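# Tilt the window's lower sash inward onto the block

## Task

Swing the window's lower sash inward, toward the robot side, until it rests flat on the block; the sash must never be allowed to drop a long way, or the attempt fails.

## Robot and tools

Robot: two arms, left_arm and right_arm, each ending in a sixteen-motor hand (left_arm has a left hand, right_arm a right hand). Bases in the scene frame: left_arm at (-0.010, +0.305, 0) m, quat_wxyz (+1.000, 0, 0, +0.008); right_arm at (+0.063, -0.328, 0) m, quat_wxyz (+1.000, 0, 0, -0.002). A camera stand sits behind the arms.

Frames: the scene frame has its origin at table-top height, halfway between the nominal bases; +z up, +x out over the table, left_arm toward +y. Hand positions, orientations, velocities and all pose offsets use each arm's own base frame. Rotations turn about the Hand target's position. Printed poses may be off by a few cm.

Hand point axes (right hand): +z runs along straight fingers toward the tips, +y leaves the palm face, +x crosses the palm away from the thumb. On the left hand +x points toward the thumb instead. A rigid mast near the wrist on the palm side can strike things.

Row layout (used by execute_actions and move): one row of 48 numbers, each in [-1, 1], covering both arms even if one is idle. Order: left_arm dx, dy, dz, rx, ry, rz; sixteen left hand motor goals; left current_limit, speed; then the same 24 for right_arm. dx..rz are offsets, not poses: they count from that arm's Hand target as it stood when the action or move began, in the arm's base axes. 1.0 = 0.6 m or 180 degrees; rx, ry, rz form one rotation vector. All-zero pose numbers re-request the current Hand target.

Hand motor order: index_mcp, index_abd, index_pip, index_dip, middle_mcp, middle_abd, middle_pip, middle_dip, ring_mcp, ring_abd, ring_pip, ring_dip, thumb_cmc, thumb_axl, thumb_mcp, thumb_ipl. Each is an absolute goal angle scaled between its stops (degrees at +1, at -1; straight value): _mcp (+128, -18; -0.75), _abd (+60, -60; +0.00), _pip (+108, -29; -0.58), _dip (+117, -21; -0.70), thumb_cmc (+120, -20; -0.71), thumb_axl (+140, -27; -0.68), thumb_mcp (+109, -69; -0.23), thumb_ipl (+108, -77; -0.17). Zero is a real goal, so to keep a hand unchanged resend its hand_goal, hand_current_limit and hand_speed. current_limit maps -1..+1 to 0..550 mA (minimum 11 mA); speed sets goal slew at (speed+1)/2 of 8.5 rad/s. Start values: current_limit +0.4, speed -0.6. Restriction for this whole run: the left hand's middle_dip goal is capped at +73.5 degrees; anything further is treated as +73.5 and hand_goal shows that.

execute_actions(actions, cameras): actions is a list of actions; each action is up to 15 rows, one per 1/30 s step; short tables repeat their last row. Every row counts from the action's start pose. Images appear only if actions is empty or cameras names them (["all"] for every camera).

move(target, speed, blend, blocking, cameras): straight-line paths toward one row or a list of up to 15 rows, all offsets from the same starting Hand targets. speed in m/s, 0.002 to 1 (default 0.25), one value or one per target; blend in m rounds corners (0 = stop at each). Paths last at least 0.5 s and are cut at 10 s. No obstacle avoidance; keep paths away from an arm's own base. The result adds a move: line (done, off_target, moving, held, fault) plus limits (paced = clipped, held = steps withheld). blocking=false returns after about 0.5 s while the move continues.

wait(seconds 0 to 10): arms hold their last command. stop: brakes a running move. zoom_image(camera, region [x0, y0, x1, y1], pixels, at most 504 by 504) enlarges part of the newest image. clear_fault(arm) clears a reported torque fault. finished_scene(scene: current scene number) ends the scene; the sash must stay flat without the robot.

Results: end_effector_position (m), quat_wxyz, velocities; Hand target is the last commanded pose after clipping. Each step the controller limits the commanded pose to 70 mm and 16 degrees from the measured pose, so one action may fall short; resend the remaining gap as a new offset. hand_goal, hand_measured, hand_current_ma, hand_state (moving, goal, blocked, overload) are listed per motor in the order above. Joint torques include arm weight and carry offsets and noise.

Cameras: cam_high and cam_low (896x504, fixed), cam_left_wrist and cam_right_wrist (672x504, fisheye).

Cautions: do not let the sash fall or anything leave the table; avoid fast impacts, hard pushes and contact between the arms (the clearance check may hold a command; closing a hand on the other hand's fingers counts as a press). Contact torque at a joint limit (N m: waist 54, shoulder 54, elbow 45, forearm roll 24.3, wrist pitch 14.5, wrist roll 16) causes a TORQUE FAULT that needs clear_fault. A hand motor drawing 495 mA or more for 5 s shuts down for 10 s. A blocked arm keeps pushing until commanded back past its hand point. Heat from holding loads or stretching gives MOTOR HOT at 65 °C and a brake stop at 80 °C. Faster moves strike harder; approach contact slowly.

Each tool is called after "Call:" as name(argument=value, ...) on one line, values as JSON.

## Session

Call:
execute_actions(actions=[])

Scene clock: 0.00 s.
left_arm: end_effector_position=(+0.1251, +0.4577, +0.1705) hand_goal=(-0.754, +0.000, -0.576, -0.696, -0.754, +0.000, -0.576, -0.696, -0.754, +0.000, -0.576, -0.696, -0.714, -0.678, -0.226, -0.168) hand_measured=(-0.754, +0.000, -0.576, -0.696, -0.754, +0.000, -0.576, -0.696, -0.754, +0.000, -0.576, -0.696, -0.714, -0.678, -0.226, -0.168) hand_current_ma=(+0, +0, +0, +0, +0, +0, +0, +0, +0, +0, +0, +0, +0, +0, +0, +0) hand_state=(goal, goal, goal, goal, goal, goal, goal, goal, goal, goal, goal, goal, goal, goal, goal, goal) hand_current_limit=0.40 hand_speed=-0.60 end_effector_quat_wxyz=(+0.319, +0.405, +0.847, +0.129) | right_arm: end_effector_position=(+0.7152, +0.0360, +0.2774) hand_goal=(-0.754, +0.000, -0.576, -0.696, -0.754, +0.000, -0.576, -0.696, -0.754, +0.000, -0.576, -0.696, -0.714, -0.678, -0.226, -0.168) hand_measured=(-0.754, +0.000, -0.576, -0.696, -0.754, +0.000, -0.576, -0.696, -0.754, +0.000, -0.576, -0.696, -0.714, -0.678, -0.226, -0.168) hand_current_ma=(+0, +0, +0, +0, +0, +0, +0, +0, +0, +0, +0, +0, +0, +0, +0, +0) hand_state=(goal, goal, goal, goal, goal, goal, goal, goal, goal, goal, goal, goal, goal, goal, goal, goal) hand_current_limit=0.40 hand_speed=-0.60 end_effector_quat_wxyz=(-0.013, +0.739, +0.595, -0.316)
Joint positions: left_arm=[1.715 -0.498 -0.649 -1.202 -0.745 -2.53] | right_arm=[0.21 -0.99 -1.996 -0.252 -1.605 2.066]
Joint velocities: within noise
Joint torques (N m): no reading
Hand target: left_arm +0.1251, +0.4577, +0.1705; +0.319, +0.405, +0.847, +0.129 | right_arm +0.7152, +0.0360, +0.2774; -0.013, +0.739, +0.595, -0.316

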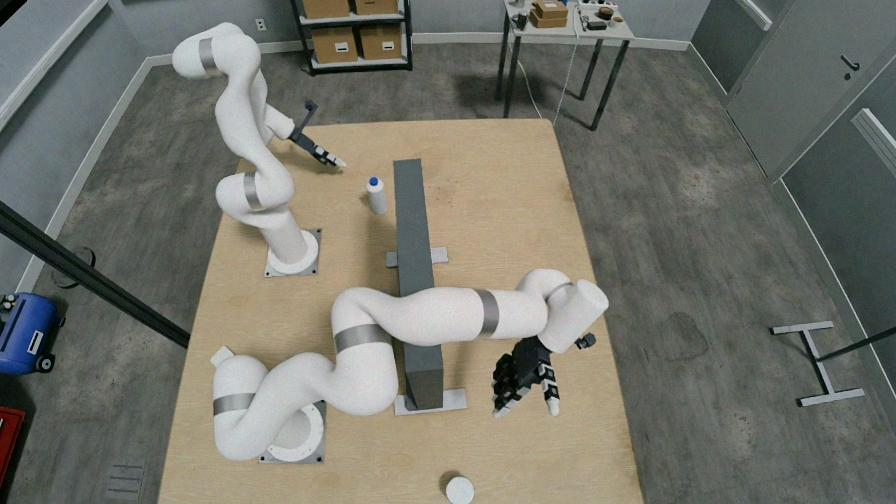

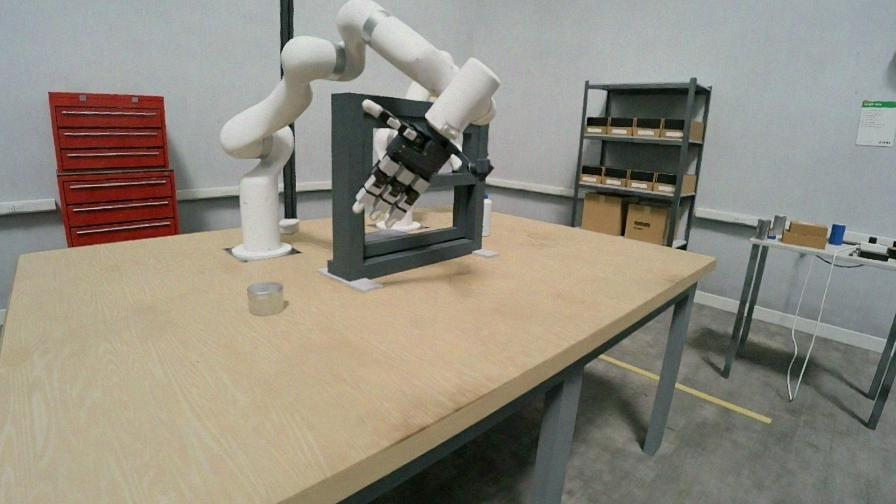

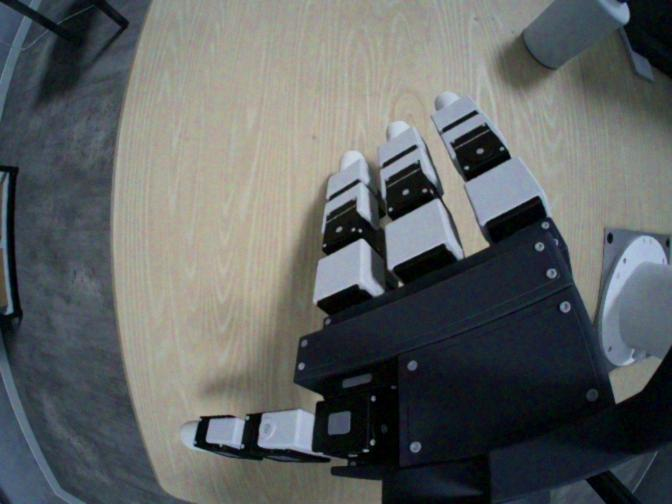

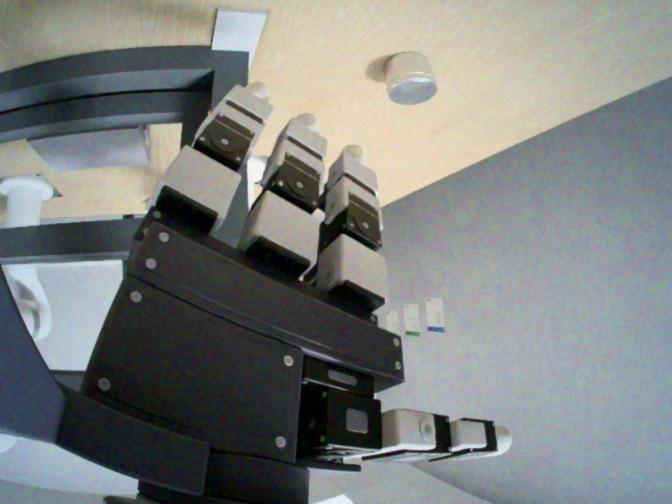

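Call:
zoom_image(camera="cam_low", region=[210, 60, 540, 320])

Call:
zoom_image(camera="cam_high", region=[190, 120, 640, 504])

Call:
zoom_image(camera="cam_right_wrist", region=[0, 0, 400, 400])

Scaled by 1.527 from the camera's 896x504 image, which has a finer 1280x720 frame.

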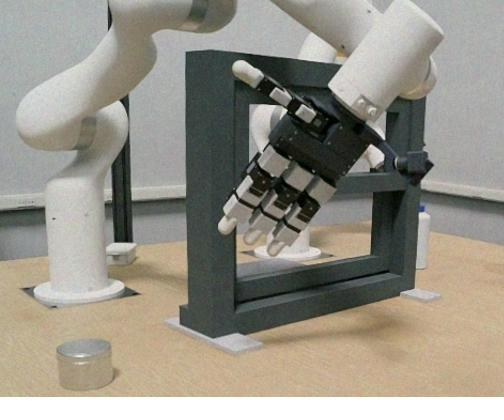

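Scaled by 1.120 from the camera's 896x504 image, which has a finer 1280x720 frame.

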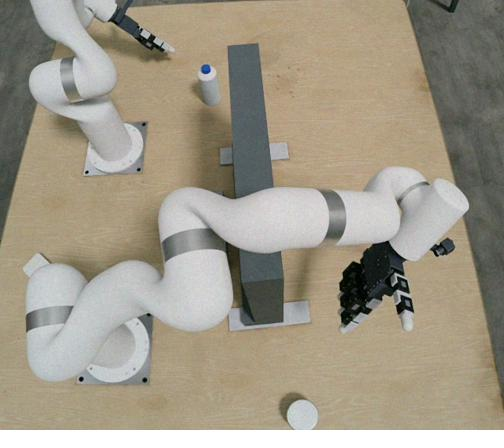

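Scaled by 1.260 from the camera's 672x504 image, which has a finer 960x720 frame.

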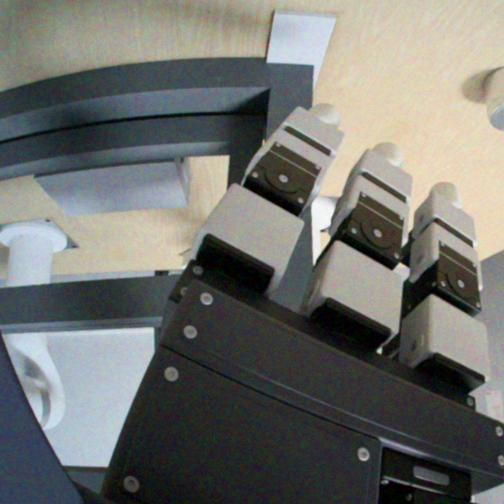

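Call:
move(target=[[0,0,0,0,0,0,-0.754,0,-0.576,-0.696,-0.754,0,-0.576,-0.696,-0.754,0,-0.576,-0.696,-0.714,-0.678,-0.226,-0.168,0.4,-0.6,-0.1,-0.5,0.0667,0,0,-0.14,-0.754,0,-0.576,-0.696,-0.754,0,-0.576,-0.696,-0.754,0,-0.576,-0.696,-0.714,-0.678,-0.226,-0.168,0.4,-0.6],[0,0,0,0,0,0,-0.754,0,-0.576,-0.696,-0.754,0,-0.576,-0.696,-0.754,0,-0.576,-0.696,-0.714,-0.678,-0.226,-0.168,0.4,-0.6,-0.425,-0.95,0.0667,0,0,-0.29,-0.754,0,-0.576,-0.696,-0.754,0,-0.576,-0.696,-0.754,0,-0.576,-0.696,-0.714,-0.678,-0.226,-0.168,0.4,-0.6]], blend=0.05, speed=0.3, cameras=["all"])

Scene clock: 4.43 s.
left_arm: end_effector_position=(+0.1251, +0.4577, +0.1705) hand_goal=(-0.754, +0.000, -0.576, -0.696, -0.754, +0.000, -0.576, -0.696, -0.754, +0.000, -0.576, -0.696, -0.714, -0.678, -0.226, -0.168) hand_measured=(-0.756, +0.000, -0.576, -0.696, -0.756, +0.000, -0.576, -0.696, -0.756, +0.000, -0.576, -0.696, -0.716, -0.678, -0.224, -0.168) hand_current_ma=(-5, +0, -3, +0, -4, +0, -3, +0, -4, +0, -3, +0, -6, +3, +6, +1) hand_state=(goal, goal, goal, goal, goal, goal, goal, goal, goal, goal, goal, goal, goal, goal, goal, goal) hand_current_limit=0.40 hand_speed=-0.60 end_effector_quat_wxyz=(+0.319, +0.405, +0.847, +0.129) | right_arm: end_effector_position=(+0.4602, -0.5339, +0.3174) hand_goal=(-0.754, +0.000, -0.576, -0.696, -0.754, +0.000, -0.576, -0.696, -0.754, +0.000, -0.576, -0.696, -0.714, -0.678, -0.226, -0.168) hand_measured=(-0.752, +0.000, -0.576, -0.696, -0.750, +0.000, -0.576, -0.696, -0.752, +0.000, -0.576, -0.696, -0.712, -0.678, -0.224, -0.168) hand_current_ma=(+1, +0, +0, +0, +1, +0, +0, +0, +1, +0, +0, +0, +0, +0, +0, +0) hand_state=(goal, goal, goal, goal, goal, goal, goal, goal, goal, goal, goal, goal, goal, goal, goal, goal) hand_current_limit=0.40 hand_speed=-0.60 end_effector_quat_wxyz=(-0.150, +0.925, +0.209, -0.279)
Joint positions: left_arm=[1.715 -0.498 -0.649 -1.202 -0.745 -2.53] | right_arm=[-0.698 -0.924 -1.973 -0.251 -1.647 2.058]
Joint torques (N m): left_arm=[0.3 27.07 -7.9 -0.45 -0.55 0.09] | right_arm=[-8.11 47.37 -30.91 -3.24 -2.86 -1.56]
Hand target: left_arm +0.1251, +0.4577, +0.1705; +0.319, +0.405, +0.847, +0.129 | right_arm +0.4602, -0.5340, +0.3174; -0.150, +0.925, +0.209, -0.279
Off the commanded pose: left_arm 0.000 m, 0 deg | right_arm 0.000 m, 0 deg.
move: done

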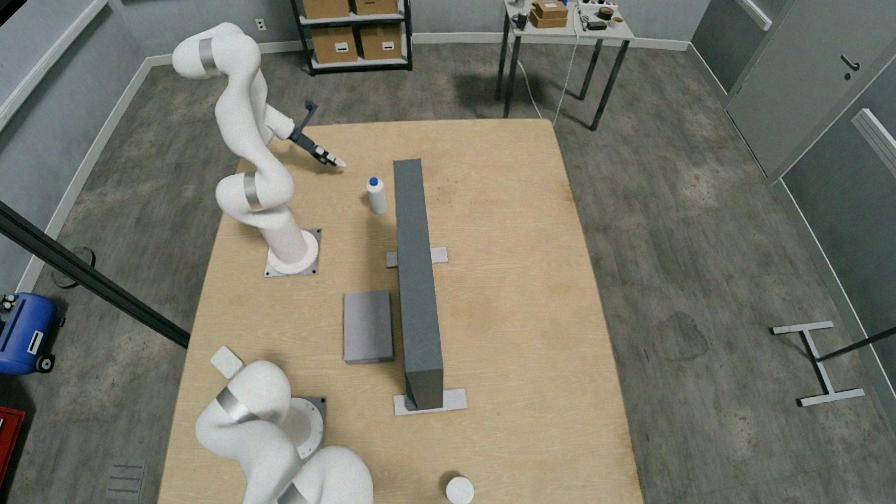

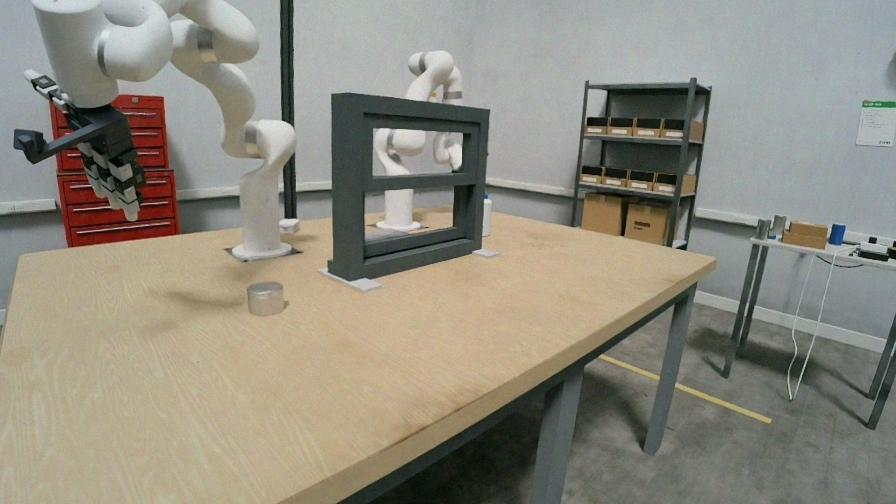

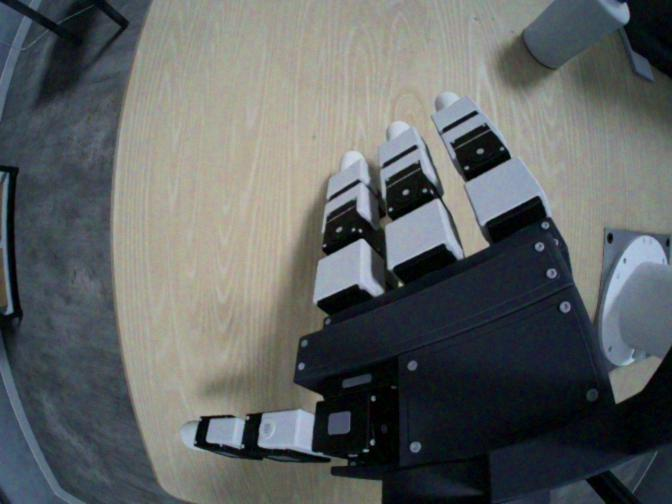

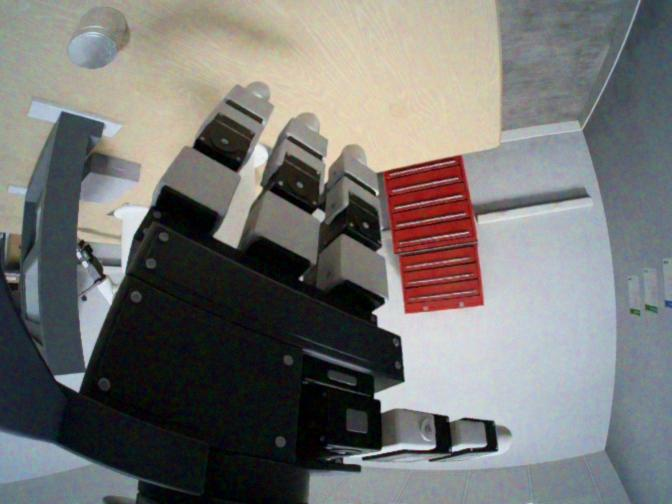

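Call:
zoom_image(camera="cam_low", region=[310, 80, 510, 300])

Call:
zoom_image(camera="cam_high", region=[320, 140, 500, 430])

Call:
zoom_image(camera="cam_right_wrist", region=[0, 80, 160, 400])

Scaled by 2.291 from the camera's 896x504 image, which has a finer 1280x720 frame.

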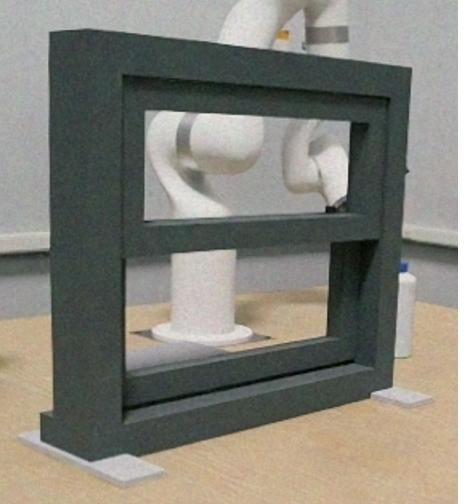

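Scaled by 1.738 from the camera's 896x504 image, which has a finer 1280x720 frame.

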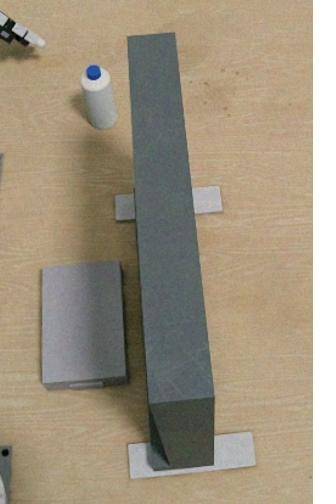

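Scaled by 1.575 from the camera's 672x504 image, which has a finer 960x720 frame.

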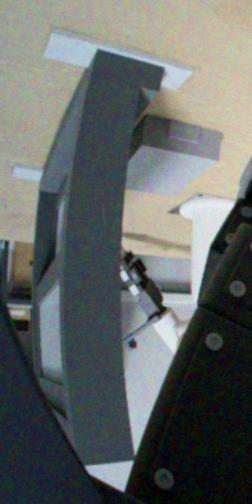

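Call:
move(target=[[0,0,0.45,0,0,0,-0.754,0,-0.576,-0.696,-0.754,0,-0.576,-0.696,-0.754,0,-0.576,-0.696,-0.714,-0.678,-0.226,-0.168,0.4,-0.6,0,0,0,0,0,0,-0.754,0,-0.576,-0.696,-0.754,0,-0.576,-0.696,-0.754,0,-0.576,-0.696,-0.714,-0.678,-0.226,-0.168,0.4,-0.6],[0.255,-0.84,0.467,-0.308,0.141,0.575,-0.754,0,-0.576,-0.696,-0.754,0,-0.576,-0.696,-0.754,0,-0.576,-0.696,-0.714,-0.678,-0.226,-0.168,0.4,-0.6,0,0,0,0,0,0,-0.754,0,-0.576,-0.696,-0.754,0,-0.576,-0.696,-0.754,0,-0.576,-0.696,-0.714,-0.678,-0.226,-0.168,0.4,-0.6]], blend=0.05, speed=0.3, cameras=["all"])

Scene clock: 12.40 s.
left_arm: end_effector_position=(+0.2783, -0.0457, +0.4502) hand_goal=(-0.754, +0.000, -0.576, -0.696, -0.754, +0.000, -0.576, -0.696, -0.754, +0.000, -0.576, -0.696, -0.714, -0.678, -0.226, -0.168) hand_measured=(-0.748, +0.000, -0.576, -0.696, -0.748, +0.000, -0.576, -0.696, -0.748, +0.000, -0.576, -0.696, -0.710, -0.678, -0.224, -0.168) hand_current_ma=(+27, +0, -3, +0, +24, +0, -2, +0, +22, +0, -3, +0, +18, +3, +11, +1) hand_state=(goal, goal, goal, goal, goal, goal, goal, goal, goal, goal, goal, goal, goal, goal, goal, goal) hand_current_limit=0.40 hand_speed=-0.60 end_effector_quat_wxyz=(+0.121, -0.330, +0.849, -0.395) | right_arm: end_effector_position=(+0.4602, -0.5340, +0.3174) hand_goal=(-0.754, +0.000, -0.576, -0.696, -0.754, +0.000, -0.576, -0.696, -0.754, +0.000, -0.576, -0.696, -0.714, -0.678, -0.226, -0.168) hand_measured=(-0.752, +0.000, -0.576, -0.696, -0.750, +0.000, -0.576, -0.696, -0.752, +0.000, -0.576, -0.696, -0.712, -0.678, -0.224, -0.168) hand_current_ma=(+1, +0, +0, +0, +1, +0, +0, +0, +1, +0, +0, +0, +0, +0, +0, +0) hand_state=(goal, goal, goal, goal, goal, goal, goal, goal, goal, goal, goal, goal, goal, goal, goal, goal) hand_current_limit=0.40 hand_speed=-0.60 end_effector_quat_wxyz=(-0.150, +0.925, +0.209, -0.279)
Joint positions: left_arm=[0.25 0.571 -0.585 -0.962 -0.994 -6.285] | right_arm=[-0.698 -0.924 -1.973 -0.251 -1.647 2.058]
Joint torques (N m): left_arm=[6.03 11.83 -11.1 -4.47 -1.1 -0.27] | right_arm=[-7.7 48.61 -31.19 -0.33 -2.76 -1.51]
Hand target: left_arm +0.2781, -0.0463, +0.4507; +0.102, -0.416, +0.857, -0.287 | right_arm +0.4602, -0.5340, +0.3174; -0.150, +0.925, +0.209, -0.279
Off the commanded pose: left_arm 0.001 m, 41 deg; orientation clipped | right_arm 0.000 m, 0 deg.
joint sent to its limit (left arm) — joint 6 (wrist roll), lower limit. The joint targets are off in orientation, not in position.
move: off_target (left_arm); limits=paced

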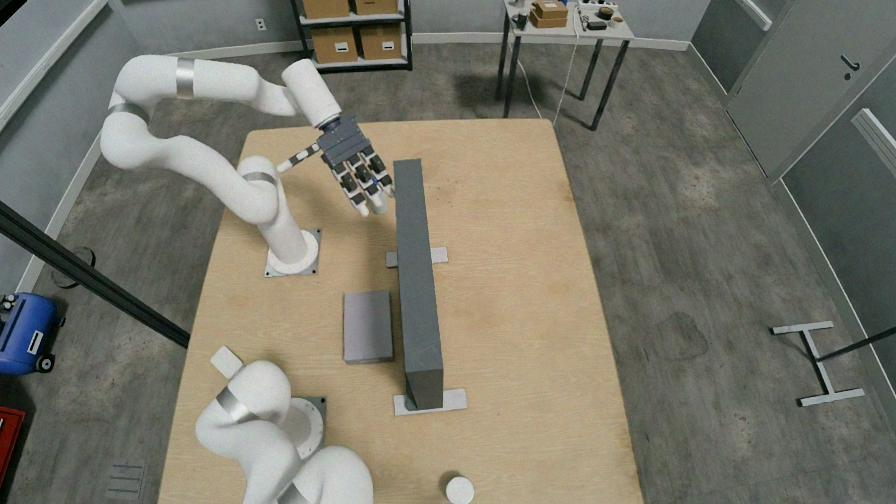

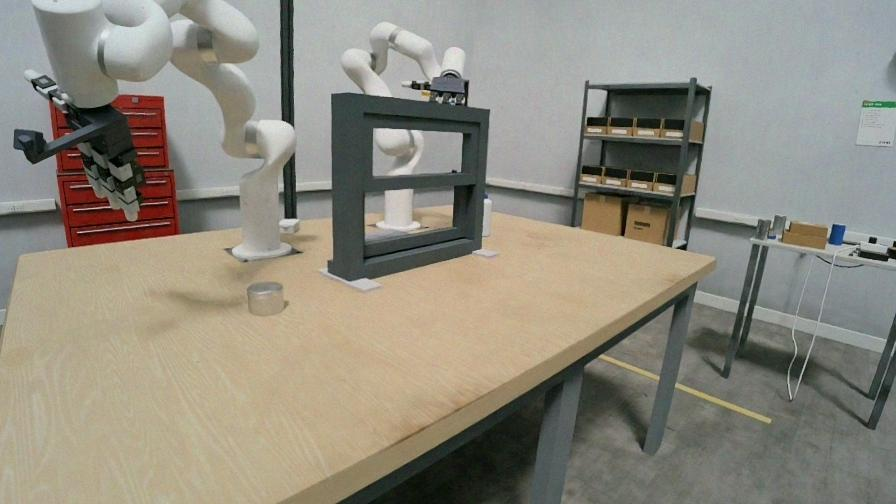

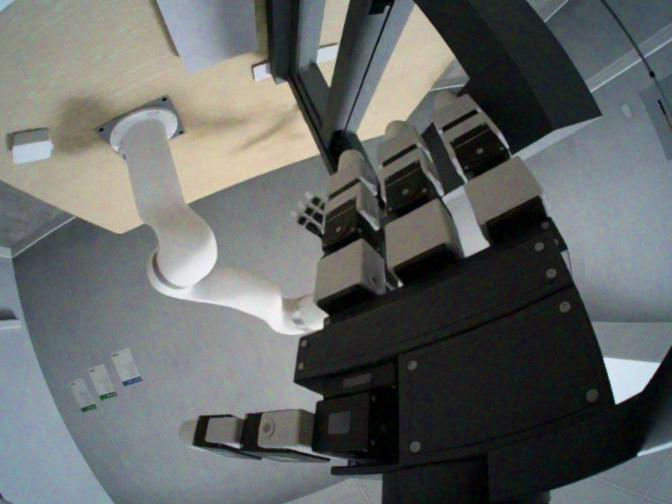

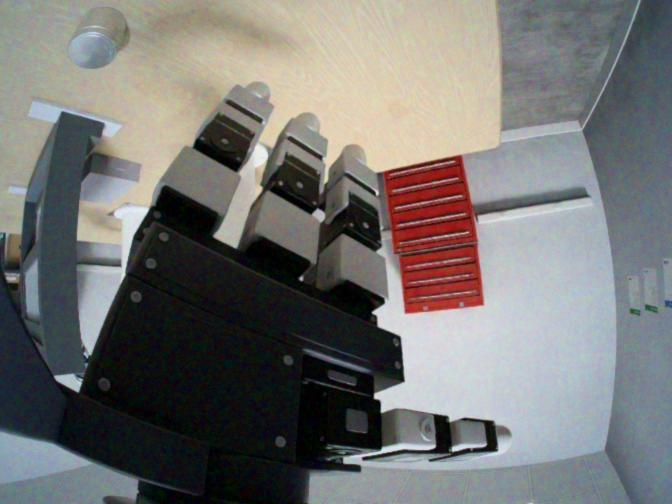

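Call:
move(target=[-0.05,0,0.283,0.243,-0.240,-0.480,-0.754,0,-0.576,-0.696,-0.754,0,-0.576,-0.696,-0.754,0,-0.576,-0.696,-0.714,-0.678,-0.226,-0.168,0.4,-0.6,0,0,0,0,0,0,-0.754,0,-0.576,-0.696,-0.754,0,-0.576,-0.696,-0.754,0,-0.576,-0.696,-0.714,-0.678,-0.226,-0.168,0.4,-0.6], speed=0.4)

Call:
move(target=[0,0,0,0.243,-0.240,-0.480,-0.754,0,-0.576,-0.696,-0.754,0,-0.576,-0.696,-0.754,0,-0.576,-0.696,-0.714,-0.678,-0.226,-0.168,0.4,-0.6,0,0,0,0,0,0,-0.754,0,-0.576,-0.696,-0.754,0,-0.576,-0.696,-0.754,0,-0.576,-0.696,-0.714,-0.678,-0.226,-0.168,0.4,-0.6], speed=0.4)

Call:
move(target=[0,0,0,0.243,-0.240,-0.480,-0.754,0,-0.576,-0.696,-0.754,0,-0.576,-0.696,-0.754,0,-0.576,-0.696,-0.714,-0.678,-0.226,-0.168,0.4,-0.6,0,0,0,0,0,0,-0.754,0,-0.576,-0.696,-0.754,0,-0.576,-0.696,-0.754,0,-0.576,-0.696,-0.714,-0.678,-0.226,-0.168,0.4,-0.6], speed=0.4, cameras=["all"])

Scene clock: 15.90 s.
left_arm: end_effector_position=(+0.2481, -0.0463, +0.6205) hand_goal=(-0.754, +0.000, -0.576, -0.696, -0.754, +0.000, -0.576, -0.696, -0.754, +0.000, -0.576, -0.696, -0.714, -0.678, -0.226, -0.168) hand_measured=(-0.750, +0.000, -0.576, -0.696, -0.752, +0.000, -0.576, -0.696, -0.752, +0.000, -0.576, -0.696, -0.712, -0.678, -0.224, -0.168) hand_current_ma=(+13, +0, -3, +0, +11, +0, -2, +0, +10, +0, -2, +0, +8, +3, +11, +1) hand_state=(goal, goal, goal, goal, goal, goal, goal, goal, goal, goal, goal, goal, goal, goal, goal, goal) hand_current_limit=0.40 hand_speed=-0.60 end_effector_quat_wxyz=(+0.290, +0.435, +0.847, -0.092) | right_arm: end_effector_position=(+0.4602, -0.5340, +0.3174) hand_goal=(-0.754, +0.000, -0.576, -0.696, -0.754, +0.000, -0.576, -0.696, -0.754, +0.000, -0.576, -0.696, -0.714, -0.678, -0.226, -0.168) hand_measured=(-0.752, +0.000, -0.576, -0.696, -0.750, +0.000, -0.576, -0.696, -0.752, +0.000, -0.576, -0.696, -0.712, -0.678, -0.224, -0.168) hand_current_ma=(+1, +0, +0, +0, +1, +0, +0, +0, +1, +0, +0, +0, +0, +0, +0, +0) hand_state=(goal, goal, goal, goal, goal, goal, goal, goal, goal, goal, goal, goal, goal, goal, goal, goal) hand_current_limit=0.40 hand_speed=-0.60 end_effector_quat_wxyz=(-0.150, +0.925, +0.209, -0.279)
Joint positions: left_arm=[-0.227 0.893 -0.788 -0.34 -1.158 -5.508] | right_arm=[-0.698 -0.924 -1.973 -0.251 -1.647 2.058]
Joint torques (N m): left_arm=[5.95 1.17 -16.04 -2.42 -0.35 0.96] | right_arm=[-7.51 47.56 -30.77 1.07 -2.69 -1.66]
Hand target: left_arm +0.2481, -0.0463, +0.6205; +0.290, +0.435, +0.847, -0.092 | right_arm +0.4602, -0.5340, +0.3174; -0.150, +0.925, +0.209, -0.279
Off the commanded pose: left_arm 0.000 m, 0 deg | right_arm 0.000 m, 0 deg.
move: done

Scene clock: 18.87 s.
left_arm: end_effector_position=(+0.2481, -0.0463, +0.6205) hand_goal=(-0.754, +0.000, -0.576, -0.696, -0.754, +0.000, -0.576, -0.696, -0.754, +0.000, -0.576, -0.696, -0.714, -0.678, -0.226, -0.168) hand_measured=(-0.756, +0.000, -0.576, -0.696, -0.756, +0.000, -0.576, -0.696, -0.756, +0.000, -0.576, -0.696, -0.716, -0.678, -0.224, -0.168) hand_current_ma=(-9, +0, -3, +0, -7, +0, -2, +0, -7, +0, -2, +0, -11, +3, +11, +1) hand_state=(goal, goal, goal, goal, goal, goal, goal, goal, goal, goal, goal, goal, goal, goal, goal, goal) hand_current_limit=0.40 hand_speed=-0.60 end_effector_quat_wxyz=(+0.247, +0.939, +0.162, +0.176) | right_arm: end_effector_position=(+0.4602, -0.5340, +0.3174) hand_goal=(-0.754, +0.000, -0.576, -0.696, -0.754, +0.000, -0.576, -0.696, -0.754, +0.000, -0.576, -0.696, -0.714, -0.678, -0.226, -0.168) hand_measured=(-0.752, +0.000, -0.576, -0.696, -0.750, +0.000, -0.576, -0.696, -0.752, +0.000, -0.576, -0.696, -0.712, -0.678, -0.224, -0.168) hand_current_ma=(+1, +0, +0, +0, +1, +0, +0, +0, +1, +0, +0, +0, +0, +0, +0, +0) hand_state=(goal, goal, goal, goal, goal, goal, goal, goal, goal, goal, goal, goal, goal, goal, goal, goal) hand_current_limit=0.40 hand_speed=-0.60 end_effector_quat_wxyz=(-0.150, +0.925, +0.209, -0.279)
Joint positions: left_arm=[0.72 0.797 -0.689 -0.619 -1.46 -2.702] | right_arm=[-0.698 -0.924 -1.973 -0.251 -1.647 2.058]
Joint torques (N m): left_arm=[6.22 -9.56 -16.2 -3.59 1.3 1.14] | right_arm=[-5.67 48.31 -30.51 1.38 -2.74 -1.47]
Hand target: left_arm +0.2481, -0.0463, +0.6205; +0.247, +0.939, +0.162, +0.176 | right_arm +0.4602, -0.5340, +0.3174; -0.150, +0.925, +0.209, -0.279
Off the commanded pose: left_arm 0.000 m, 0 deg | right_arm 0.000 m, 0 deg.
move: done

Scene clock: 21.80 s.
left_arm: end_effector_position=(+0.2482, -0.0462, +0.6205) hand_goal=(-0.754, +0.000, -0.576, -0.696, -0.754, +0.000, -0.576, -0.696, -0.754, +0.000, -0.576, -0.696, -0.714, -0.678, -0.226, -0.168) hand_measured=(-0.752, +0.000, -0.576, -0.696, -0.752, +0.000, -0.576, -0.696, -0.752, +0.000, -0.576, -0.696, -0.714, -0.678, -0.224, -0.168) hand_current_ma=(+10, +0, -3, +0, +9, +0, -2, +0, +8, +0, -2, +0, +4, +3, +11, +1) hand_state=(goal, goal, goal, goal, goal, goal, goal, goal, goal, goal, goal, goal, goal, goal, goal, goal) hand_current_limit=0.40 hand_speed=-0.60 end_effector_quat_wxyz=(+0.007, +0.695, -0.652, +0.304) | right_arm: end_effector_position=(+0.4602, -0.5340, +0.3174) hand_goal=(-0.754, +0.000, -0.576, -0.696, -0.754, +0.000, -0.576, -0.696, -0.754, +0.000, -0.576, -0.696, -0.714, -0.678, -0.226, -0.168) hand_measured=(-0.752, +0.000, -0.576, -0.696, -0.750, +0.000, -0.576, -0.696, -0.752, +0.000, -0.576, -0.696, -0.712, -0.678, -0.224, -0.168) hand_current_ma=(+1, +0, +0, +0, +1, +0, +0, +0, +1, +0, +0, +0, +0, +0, +0, +0) hand_state=(goal, goal, goal, goal, goal, goal, goal, goal, goal, goal, goal, goal, goal, goal, goal, goal) hand_current_limit=0.40 hand_speed=-0.60 end_effector_quat_wxyz=(-0.150, +0.925, +0.209, -0.279)
Joint positions: left_arm=[0.314 0.505 -0.99 -0.575 -1.236 -1.199] | right_arm=[-0.698 -0.924 -1.973 -0.251 -1.647 2.058]
Joint torques (N m): left_arm=[-7.7 4.1 -16.59 -1 1.53 0.99] | right_arm=[-7.02 47.65 -30.71 2.35 -2.75 -1.52]
Hand target: left_arm +0.2481, -0.0463, +0.6205; +0.007, +0.695, -0.652, +0.304 | right_arm +0.4602, -0.5340, +0.3174; -0.150, +0.925, +0.209, -0.279
Off the commanded pose: left_arm 0.000 m, 0 deg | right_arm 0.000 m, 0 deg.
move: done

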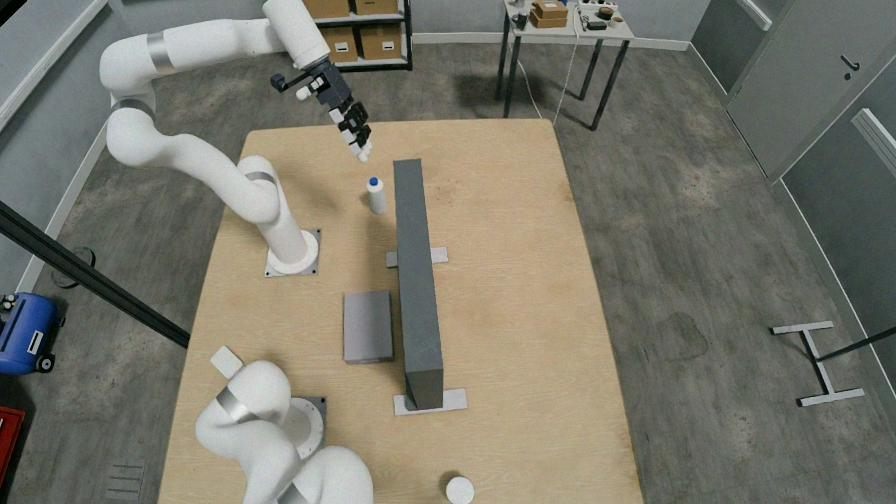

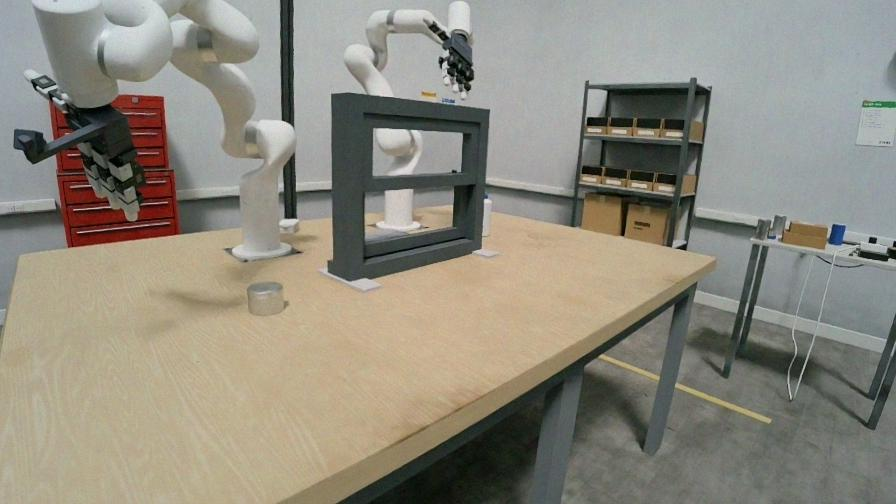

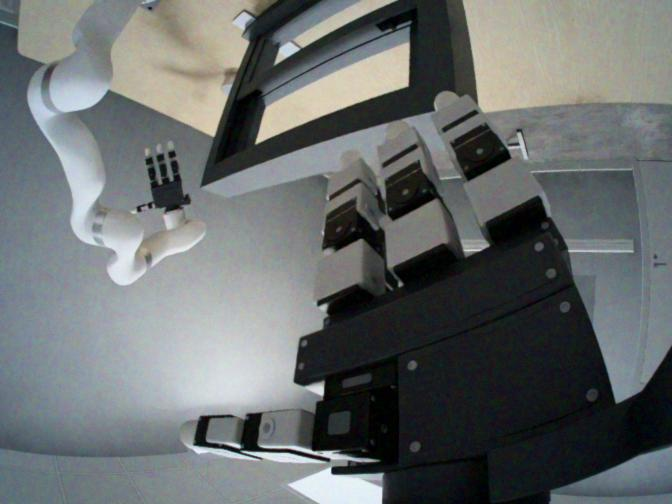

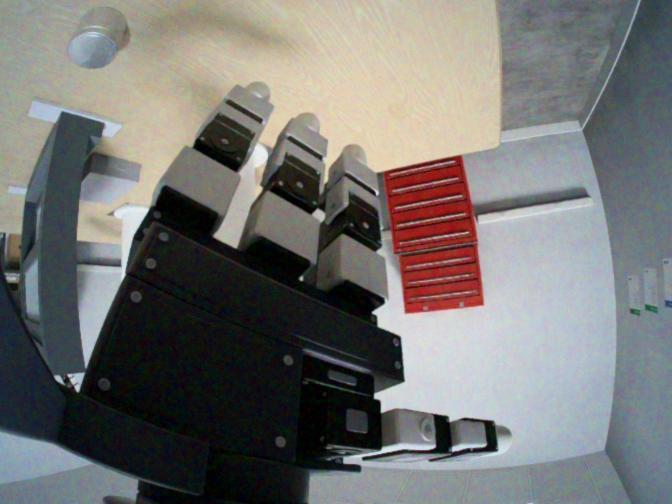

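Call:
zoom_image(camera="cam_left_wrist", region=[190, 0, 490, 200])

Scaled by 1.680 from the camera's 672x504 image, which has a finer 960x720 frame.

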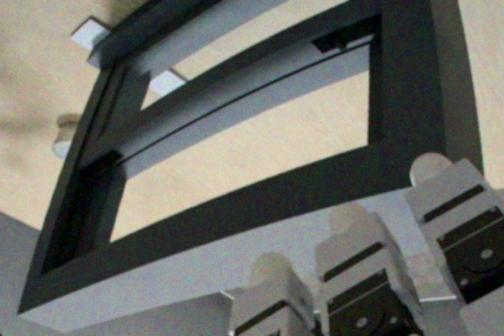

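Call:
move(target=[-0.08,-0.17,-0.25,0.152,0.0215,-0.137,-0.754,0,-0.576,-0.696,-0.754,0,-0.576,-0.696,-0.754,0,-0.576,-0.696,-0.714,-0.678,-0.226,-0.168,0.4,-0.6,0,0,0,0,0,0,-0.754,0,-0.576,-0.696,-0.754,0,-0.576,-0.696,-0.754,0,-0.576,-0.696,-0.714,-0.678,-0.226,-0.168,0.4,-0.6], speed=0.25, cameras=["cam_high","cam_left_wrist"])

Scene clock: 24.23 s.
left_arm: end_effector_position=(+0.2002, -0.1483, +0.4705) hand_goal=(-0.754, +0.000, -0.576, -0.696, -0.754, +0.000, -0.576, -0.696, -0.754, +0.000, -0.576, -0.696, -0.714, -0.678, -0.226, -0.168) hand_measured=(-0.752, +0.000, -0.576, -0.696, -0.752, +0.000, -0.576, -0.696, -0.752, +0.000, -0.576, -0.696, -0.714, -0.678, -0.224, -0.168) hand_current_ma=(+10, +0, -3, +0, +9, +0, -2, +0, +9, +0, -2, +0, +4, +3, +13, +1) hand_state=(goal, goal, goal, goal, goal, goal, goal, goal, goal, goal, goal, goal, goal, goal, goal, goal) hand_current_limit=0.40 hand_speed=-0.60 end_effector_quat_wxyz=(+0.071, -0.532, +0.836, -0.111) | right_arm: end_effector_position=(+0.4602, -0.5340, +0.3174) hand_goal=(-0.754, +0.000, -0.576, -0.696, -0.754, +0.000, -0.576, -0.696, -0.754, +0.000, -0.576, -0.696, -0.714, -0.678, -0.226, -0.168) hand_measured=(-0.752, +0.000, -0.576, -0.696, -0.750, +0.000, -0.576, -0.696, -0.752, +0.000, -0.576, -0.696, -0.712, -0.678, -0.224, -0.168) hand_current_ma=(+1, +0, +0, +0, +1, +0, +0, +0, +1, +0, +0, +0, +0, +0, +0, +0) hand_state=(goal, goal, goal, goal, goal, goal, goal, goal, goal, goal, goal, goal, goal, goal, goal, goal) hand_current_limit=0.40 hand_speed=-0.60 end_effector_quat_wxyz=(-0.150, +0.925, +0.209, -0.279)
Joint positions: left_arm=[-0.537 0.484 -0.739 0.031 -0.96 -1.685] | right_arm=[-0.698 -0.924 -1.973 -0.251 -1.647 2.058]
Joint torques (N m): left_arm=[-6.95 -1.26 -11.24 4.1 0.63 -0.87] | right_arm=[-7.01 47.91 -31 2.54 -2.82 -1.55]
Hand target: left_arm +0.2001, -0.1483, +0.4705; +0.071, -0.532, +0.836, -0.111 | right_arm +0.4602, -0.5340, +0.3174; -0.150, +0.925, +0.209, -0.279
Off the commanded pose: left_arm 0.000 m, 0 deg | right_arm 0.000 m, 0 deg.
move: done
Images, in order (width x height): cam_high 896x504, cam_left_wrist 672x504.

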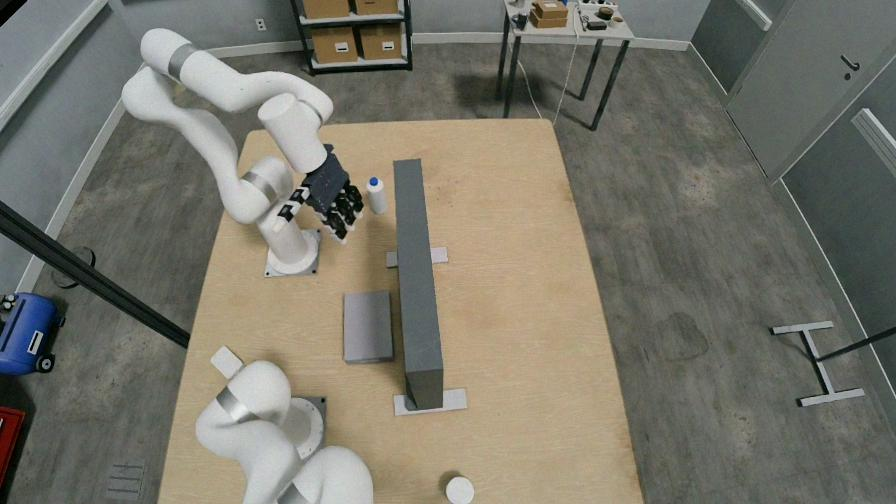

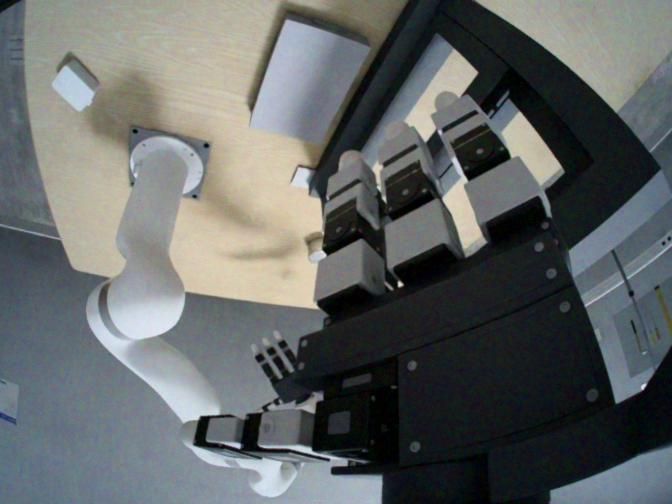

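Call:
move(target=[0,0,0,0,0,0.2,0.41,0,0.7,0.1,0.41,0,0.7,0.1,0.41,0,0.7,0.1,-0.714,-0.678,-0.226,-0.168,0.4,-0.3,0,0,0,0,0,0,-0.754,0,-0.576,-0.696,-0.754,0,-0.576,-0.696,-0.754,0,-0.576,-0.696,-0.714,-0.678,-0.226,-0.168,0.4,-0.6], speed=0.25, cameras=["cam_left_wrist"])

Scene clock: 27.13 s.
left_arm: end_effector_position=(+0.2002, -0.1483, +0.4705) hand_goal=(+0.410, +0.000, +0.700, +0.100, +0.410, +0.000, +0.700, +0.100, +0.410, +0.000, +0.700, +0.100, -0.714, -0.678, -0.226, -0.168) hand_measured=(+0.392, +0.000, +0.694, +0.098, +0.394, +0.000, +0.696, +0.098, +0.394, +0.000, +0.696, +0.098, -0.714, -0.678, -0.224, -0.168) hand_current_ma=(-81, +0, -20, -10, -72, +0, -18, -9, -69, +0, -20, -9, +4, +3, +13, +1) hand_state=(goal, goal, goal, goal, goal, goal, goal, goal, goal, goal, goal, goal, goal, goal, goal, goal) hand_current_limit=0.40 hand_speed=-0.30 end_effector_quat_wxyz=(-0.101, +0.765, -0.631, +0.084) | right_arm: end_effector_position=(+0.4602, -0.5340, +0.3174) hand_goal=(-0.754, +0.000, -0.576, -0.696, -0.754, +0.000, -0.576, -0.696, -0.754, +0.000, -0.576, -0.696, -0.714, -0.678, -0.226, -0.168) hand_measured=(-0.752, +0.000, -0.576, -0.696, -0.750, +0.000, -0.576, -0.696, -0.752, +0.000, -0.576, -0.696, -0.712, -0.678, -0.224, -0.168) hand_current_ma=(+1, +0, +0, +0, +1, +0, +0, +0, +1, +0, +0, +0, +0, +0, +0, +0) hand_state=(goal, goal, goal, goal, goal, goal, goal, goal, goal, goal, goal, goal, goal, goal, goal, goal) hand_current_limit=0.40 hand_speed=-0.60 end_effector_quat_wxyz=(-0.150, +0.925, +0.209, -0.279)
Joint positions: left_arm=[-0.504 0.54 -0.707 0.194 -1.05 -2.346] | right_arm=[-0.698 -0.924 -1.973 -0.251 -1.647 2.058]
Joint torques (N m): left_arm=[-5.71 12.51 -10.92 3.22 -0.77 -0.87] | right_arm=[-8.39 45.99 -30.8 2.38 -2.72 -1.54]
Hand target: left_arm +0.2001, -0.1483, +0.4705; -0.101, +0.765, -0.631, +0.084 | right_arm +0.4602, -0.5340, +0.3174; -0.150, +0.925, +0.209, -0.279
Off the commanded pose: left_arm 0.000 m, 0 deg | right_arm 0.000 m, 0 deg.
move: done
Images, in order (width x height): cam_left_wrist 672x504.

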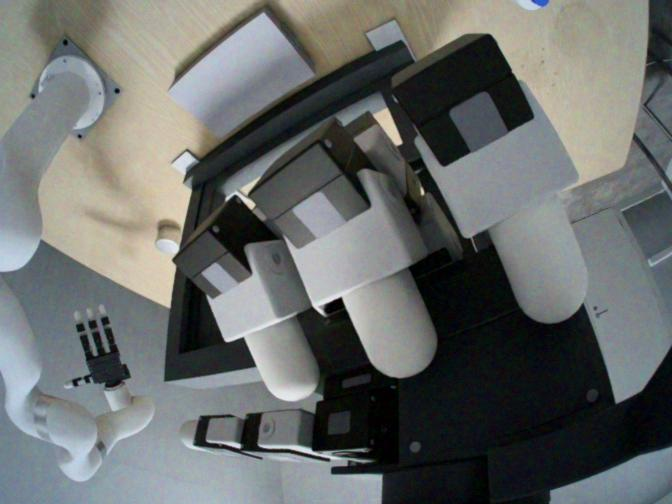

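Call:
move(target=[-0.05,-0.05,0.1,0,0,0.0,-0.754,0,-0.9,-0.9,-0.754,0,-0.9,-0.9,-0.754,0,-0.9,-0.9,-0.714,-0.678,-0.226,-0.168,0.4,-0.3,0,0,0,0,0,0,-0.754,0,-0.576,-0.696,-0.754,0,-0.576,-0.696,-0.754,0,-0.576,-0.696,-0.714,-0.678,-0.226,-0.168,0.4,-0.6], speed=0.25, cameras=["cam_left_wrist"])

Scene clock: 28.23 s.
left_arm: end_effector_position=(+0.1701, -0.1783, +0.5305) hand_goal=(-0.754, +0.000, -0.900, -0.900, -0.754, +0.000, -0.900, -0.900, -0.754, +0.000, -0.900, -0.900, -0.714, -0.678, -0.226, -0.168) hand_measured=(-0.746, +0.000, -0.894, -0.898, -0.746, +0.000, -0.894, -0.898, -0.746, +0.000, -0.894, -0.898, -0.714, -0.678, -0.224, -0.168) hand_current_ma=(+37, +0, +28, +11, +34, +0, +25, +10, +33, +0, +27, +10, +4, +3, +14, +1) hand_state=(goal, goal, goal, goal, goal, goal, goal, goal, goal, goal, goal, goal, goal, goal, goal, goal) hand_current_limit=0.40 hand_speed=-0.30 end_effector_quat_wxyz=(-0.101, +0.765, -0.631, +0.084) | right_arm: end_effector_position=(+0.4602, -0.5340, +0.3174) hand_goal=(-0.754, +0.000, -0.576, -0.696, -0.754, +0.000, -0.576, -0.696, -0.754, +0.000, -0.576, -0.696, -0.714, -0.678, -0.226, -0.168) hand_measured=(-0.752, +0.000, -0.576, -0.696, -0.750, +0.000, -0.576, -0.696, -0.752, +0.000, -0.576, -0.696, -0.712, -0.678, -0.224, -0.168) hand_current_ma=(+1, +0, +0, +0, +1, +0, +0, +0, +1, +0, +0, +0, +0, +0, +0, +0) hand_state=(goal, goal, goal, goal, goal, goal, goal, goal, goal, goal, goal, goal, goal, goal, goal, goal) hand_current_limit=0.40 hand_speed=-0.60 end_effector_quat_wxyz=(-0.150, +0.925, +0.209, -0.279)
Joint positions: left_arm=[-0.672 0.549 -0.835 0.213 -1.218 -2.492] | right_arm=[-0.698 -0.924 -1.973 -0.251 -1.647 2.058]
Joint torques (N m): left_arm=[-6.61 -3.31 -17.08 3.87 -0.66 -1.2] | right_arm=[-6.49 47.33 -30.25 2.14 -2.74 -1.44]
Hand target: left_arm +0.1701, -0.1783, +0.5305; -0.101, +0.765, -0.631, +0.084 | right_arm +0.4602, -0.5340, +0.3174; -0.150, +0.925, +0.209, -0.279
Off the commanded pose: left_arm 0.000 m, 0 deg | right_arm 0.000 m, 0 deg.
move: done
Images, in order (width x height): cam_left_wrist 672x504.

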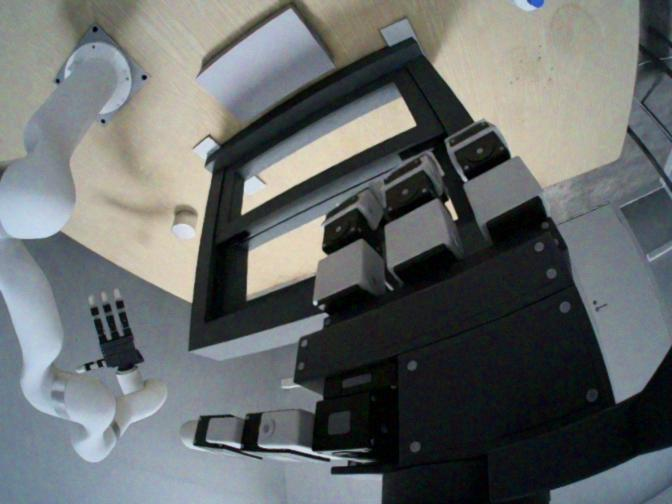

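Call:
zoom_image(camera="cam_left_wrist", region=[180, 30, 340, 190])

Call:
zoom_image(camera="cam_left_wrist", region=[300, 20, 460, 180])

Call:
zoom_image(camera="cam_left_wrist", region=[180, 130, 340, 290])

Scaled by 3.150 from the camera's 672x504 image, which has a finer 960x720 frame.

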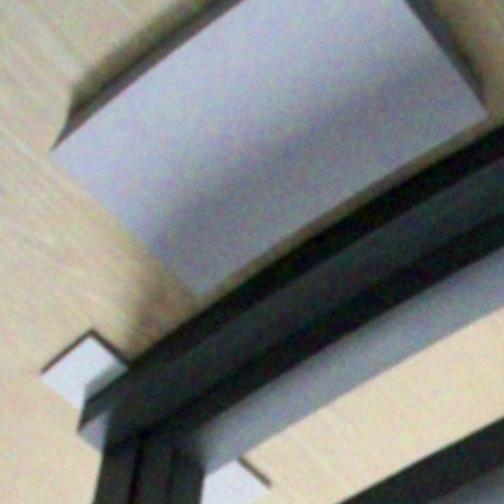

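Scaled by 3.150 from the camera's 672x504 image, which has a finer 960x720 frame.

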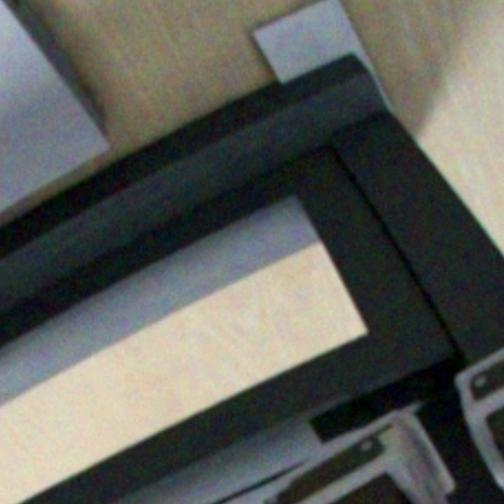

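Scaled by 3.150 from the camera's 672x504 image, which has a finer 960x720 frame.

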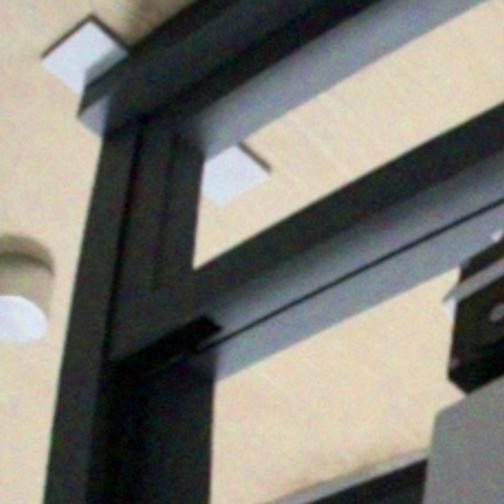

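Call:
move(target=[0.218,-0.16,-0.247,0,0,-0.111,-0.754,0,-0.576,-0.696,-0.754,0,-0.576,-0.696,-0.754,0,-0.576,-0.696,-0.714,-0.678,-0.226,-0.168,0.4,-0.3,0,0,0,0,0,0,-0.754,0,-0.576,-0.696,-0.754,0,-0.576,-0.696,-0.754,0,-0.576,-0.696,-0.714,-0.678,-0.226,-0.168,0.4,-0.6], speed=0.2, cameras=["cam_left_wrist","cam_high"])

Scene clock: 31.73 s.
left_arm: end_effector_position=(+0.3009, -0.2743, +0.3823) hand_goal=(-0.754, +0.000, -0.576, -0.696, -0.754, +0.000, -0.576, -0.696, -0.754, +0.000, -0.576, -0.696, -0.714, -0.678, -0.226, -0.168) hand_measured=(-0.746, +0.000, -0.578, -0.698, -0.746, +0.000, -0.578, -0.698, -0.746, +0.000, -0.578, -0.698, -0.714, -0.678, -0.224, -0.168) hand_current_ma=(+36, +0, -7, -10, +33, +0, -6, -9, +32, +0, -7, -9, +4, +3, +14, +1) hand_state=(goal, goal, goal, goal, goal, goal, goal, goal, goal, goal, goal, goal, goal, goal, goal, goal) hand_current_limit=0.40 hand_speed=-0.30 end_effector_quat_wxyz=(+0.085, -0.644, +0.754, -0.100) | right_arm: end_effector_position=(+0.4602, -0.5340, +0.3174) hand_goal=(-0.754, +0.000, -0.576, -0.696, -0.754, +0.000, -0.576, -0.696, -0.754, +0.000, -0.576, -0.696, -0.714, -0.678, -0.226, -0.168) hand_measured=(-0.752, +0.000, -0.576, -0.696, -0.750, +0.000, -0.576, -0.696, -0.752, +0.000, -0.576, -0.696, -0.712, -0.678, -0.224, -0.168) hand_current_ma=(+1, +0, +0, +0, +1, +0, +0, +0, +1, +0, +0, +0, +0, +0, +0, +0) hand_state=(goal, goal, goal, goal, goal, goal, goal, goal, goal, goal, goal, goal, goal, goal, goal, goal) hand_current_limit=0.40 hand_speed=-0.60 end_effector_quat_wxyz=(-0.150, +0.925, +0.209, -0.279)
Joint positions: left_arm=[-0.661 0.036 -0.889 0.196 -0.701 -2.21] | right_arm=[-0.698 -0.924 -1.973 -0.251 -1.647 2.058]
Joint torques (N m): left_arm=[6.19 14.26 -17.69 -2.2 1.62 0.96] | right_arm=[-7.91 47.14 -30.36 2.12 -2.68 -1.62]
Hand target: left_arm +0.3009, -0.2743, +0.3823; +0.085, -0.644, +0.754, -0.100 | right_arm +0.4602, -0.5340, +0.3174; -0.150, +0.925, +0.209, -0.279
Off the commanded pose: left_arm 0.000 m, 0 deg | right_arm 0.000 m, 0 deg.
move: done
Images, in order (width x height): cam_high 896x504, cam_left_wrist 672x504.

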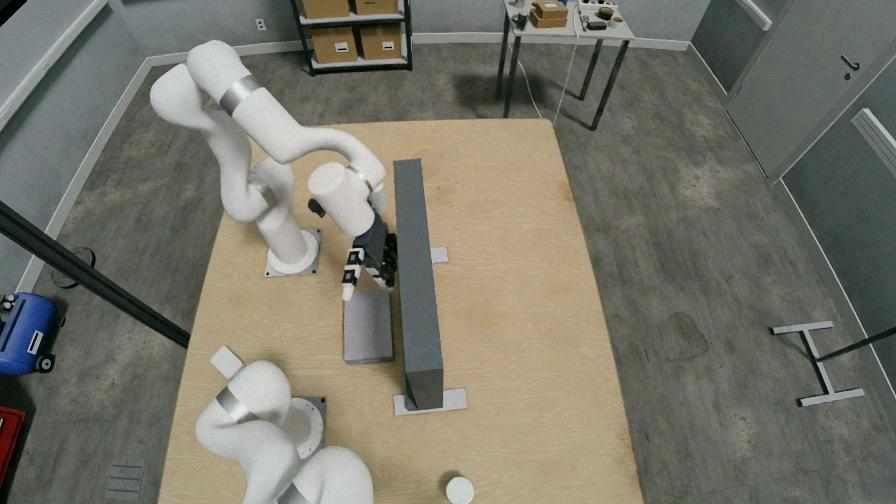

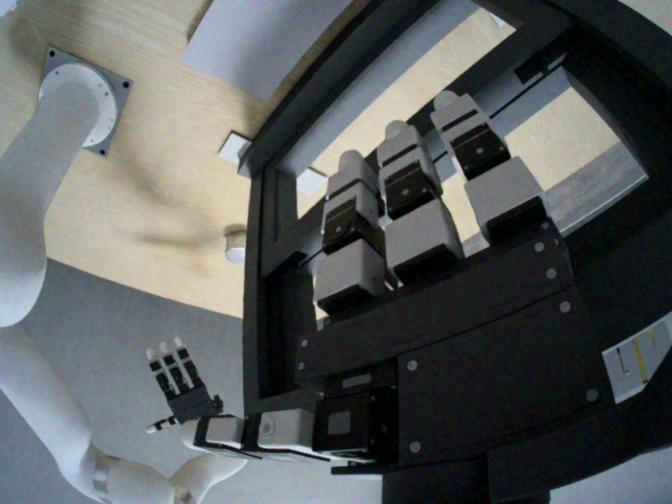

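Call:
zoom_image(camera="cam_left_wrist", region=[240, 170, 340, 300])

Call:
zoom_image(camera="cam_left_wrist", region=[460, 0, 640, 140])

Scaled by 3.877 from the camera's 672x504 image, which has a finer 960x720 frame.

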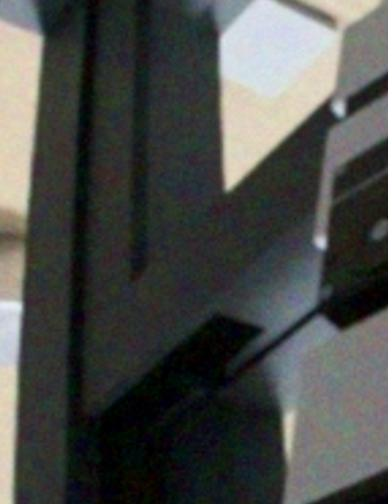

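Scaled by 2.800 from the camera's 672x504 image, which has a finer 960x720 frame.

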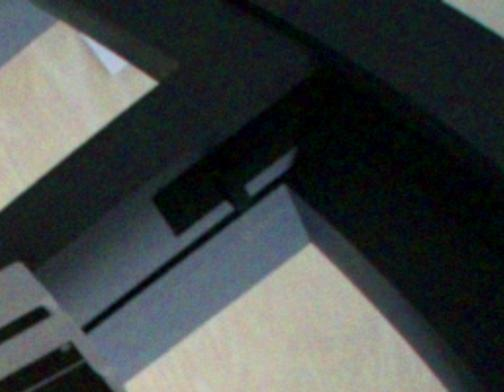

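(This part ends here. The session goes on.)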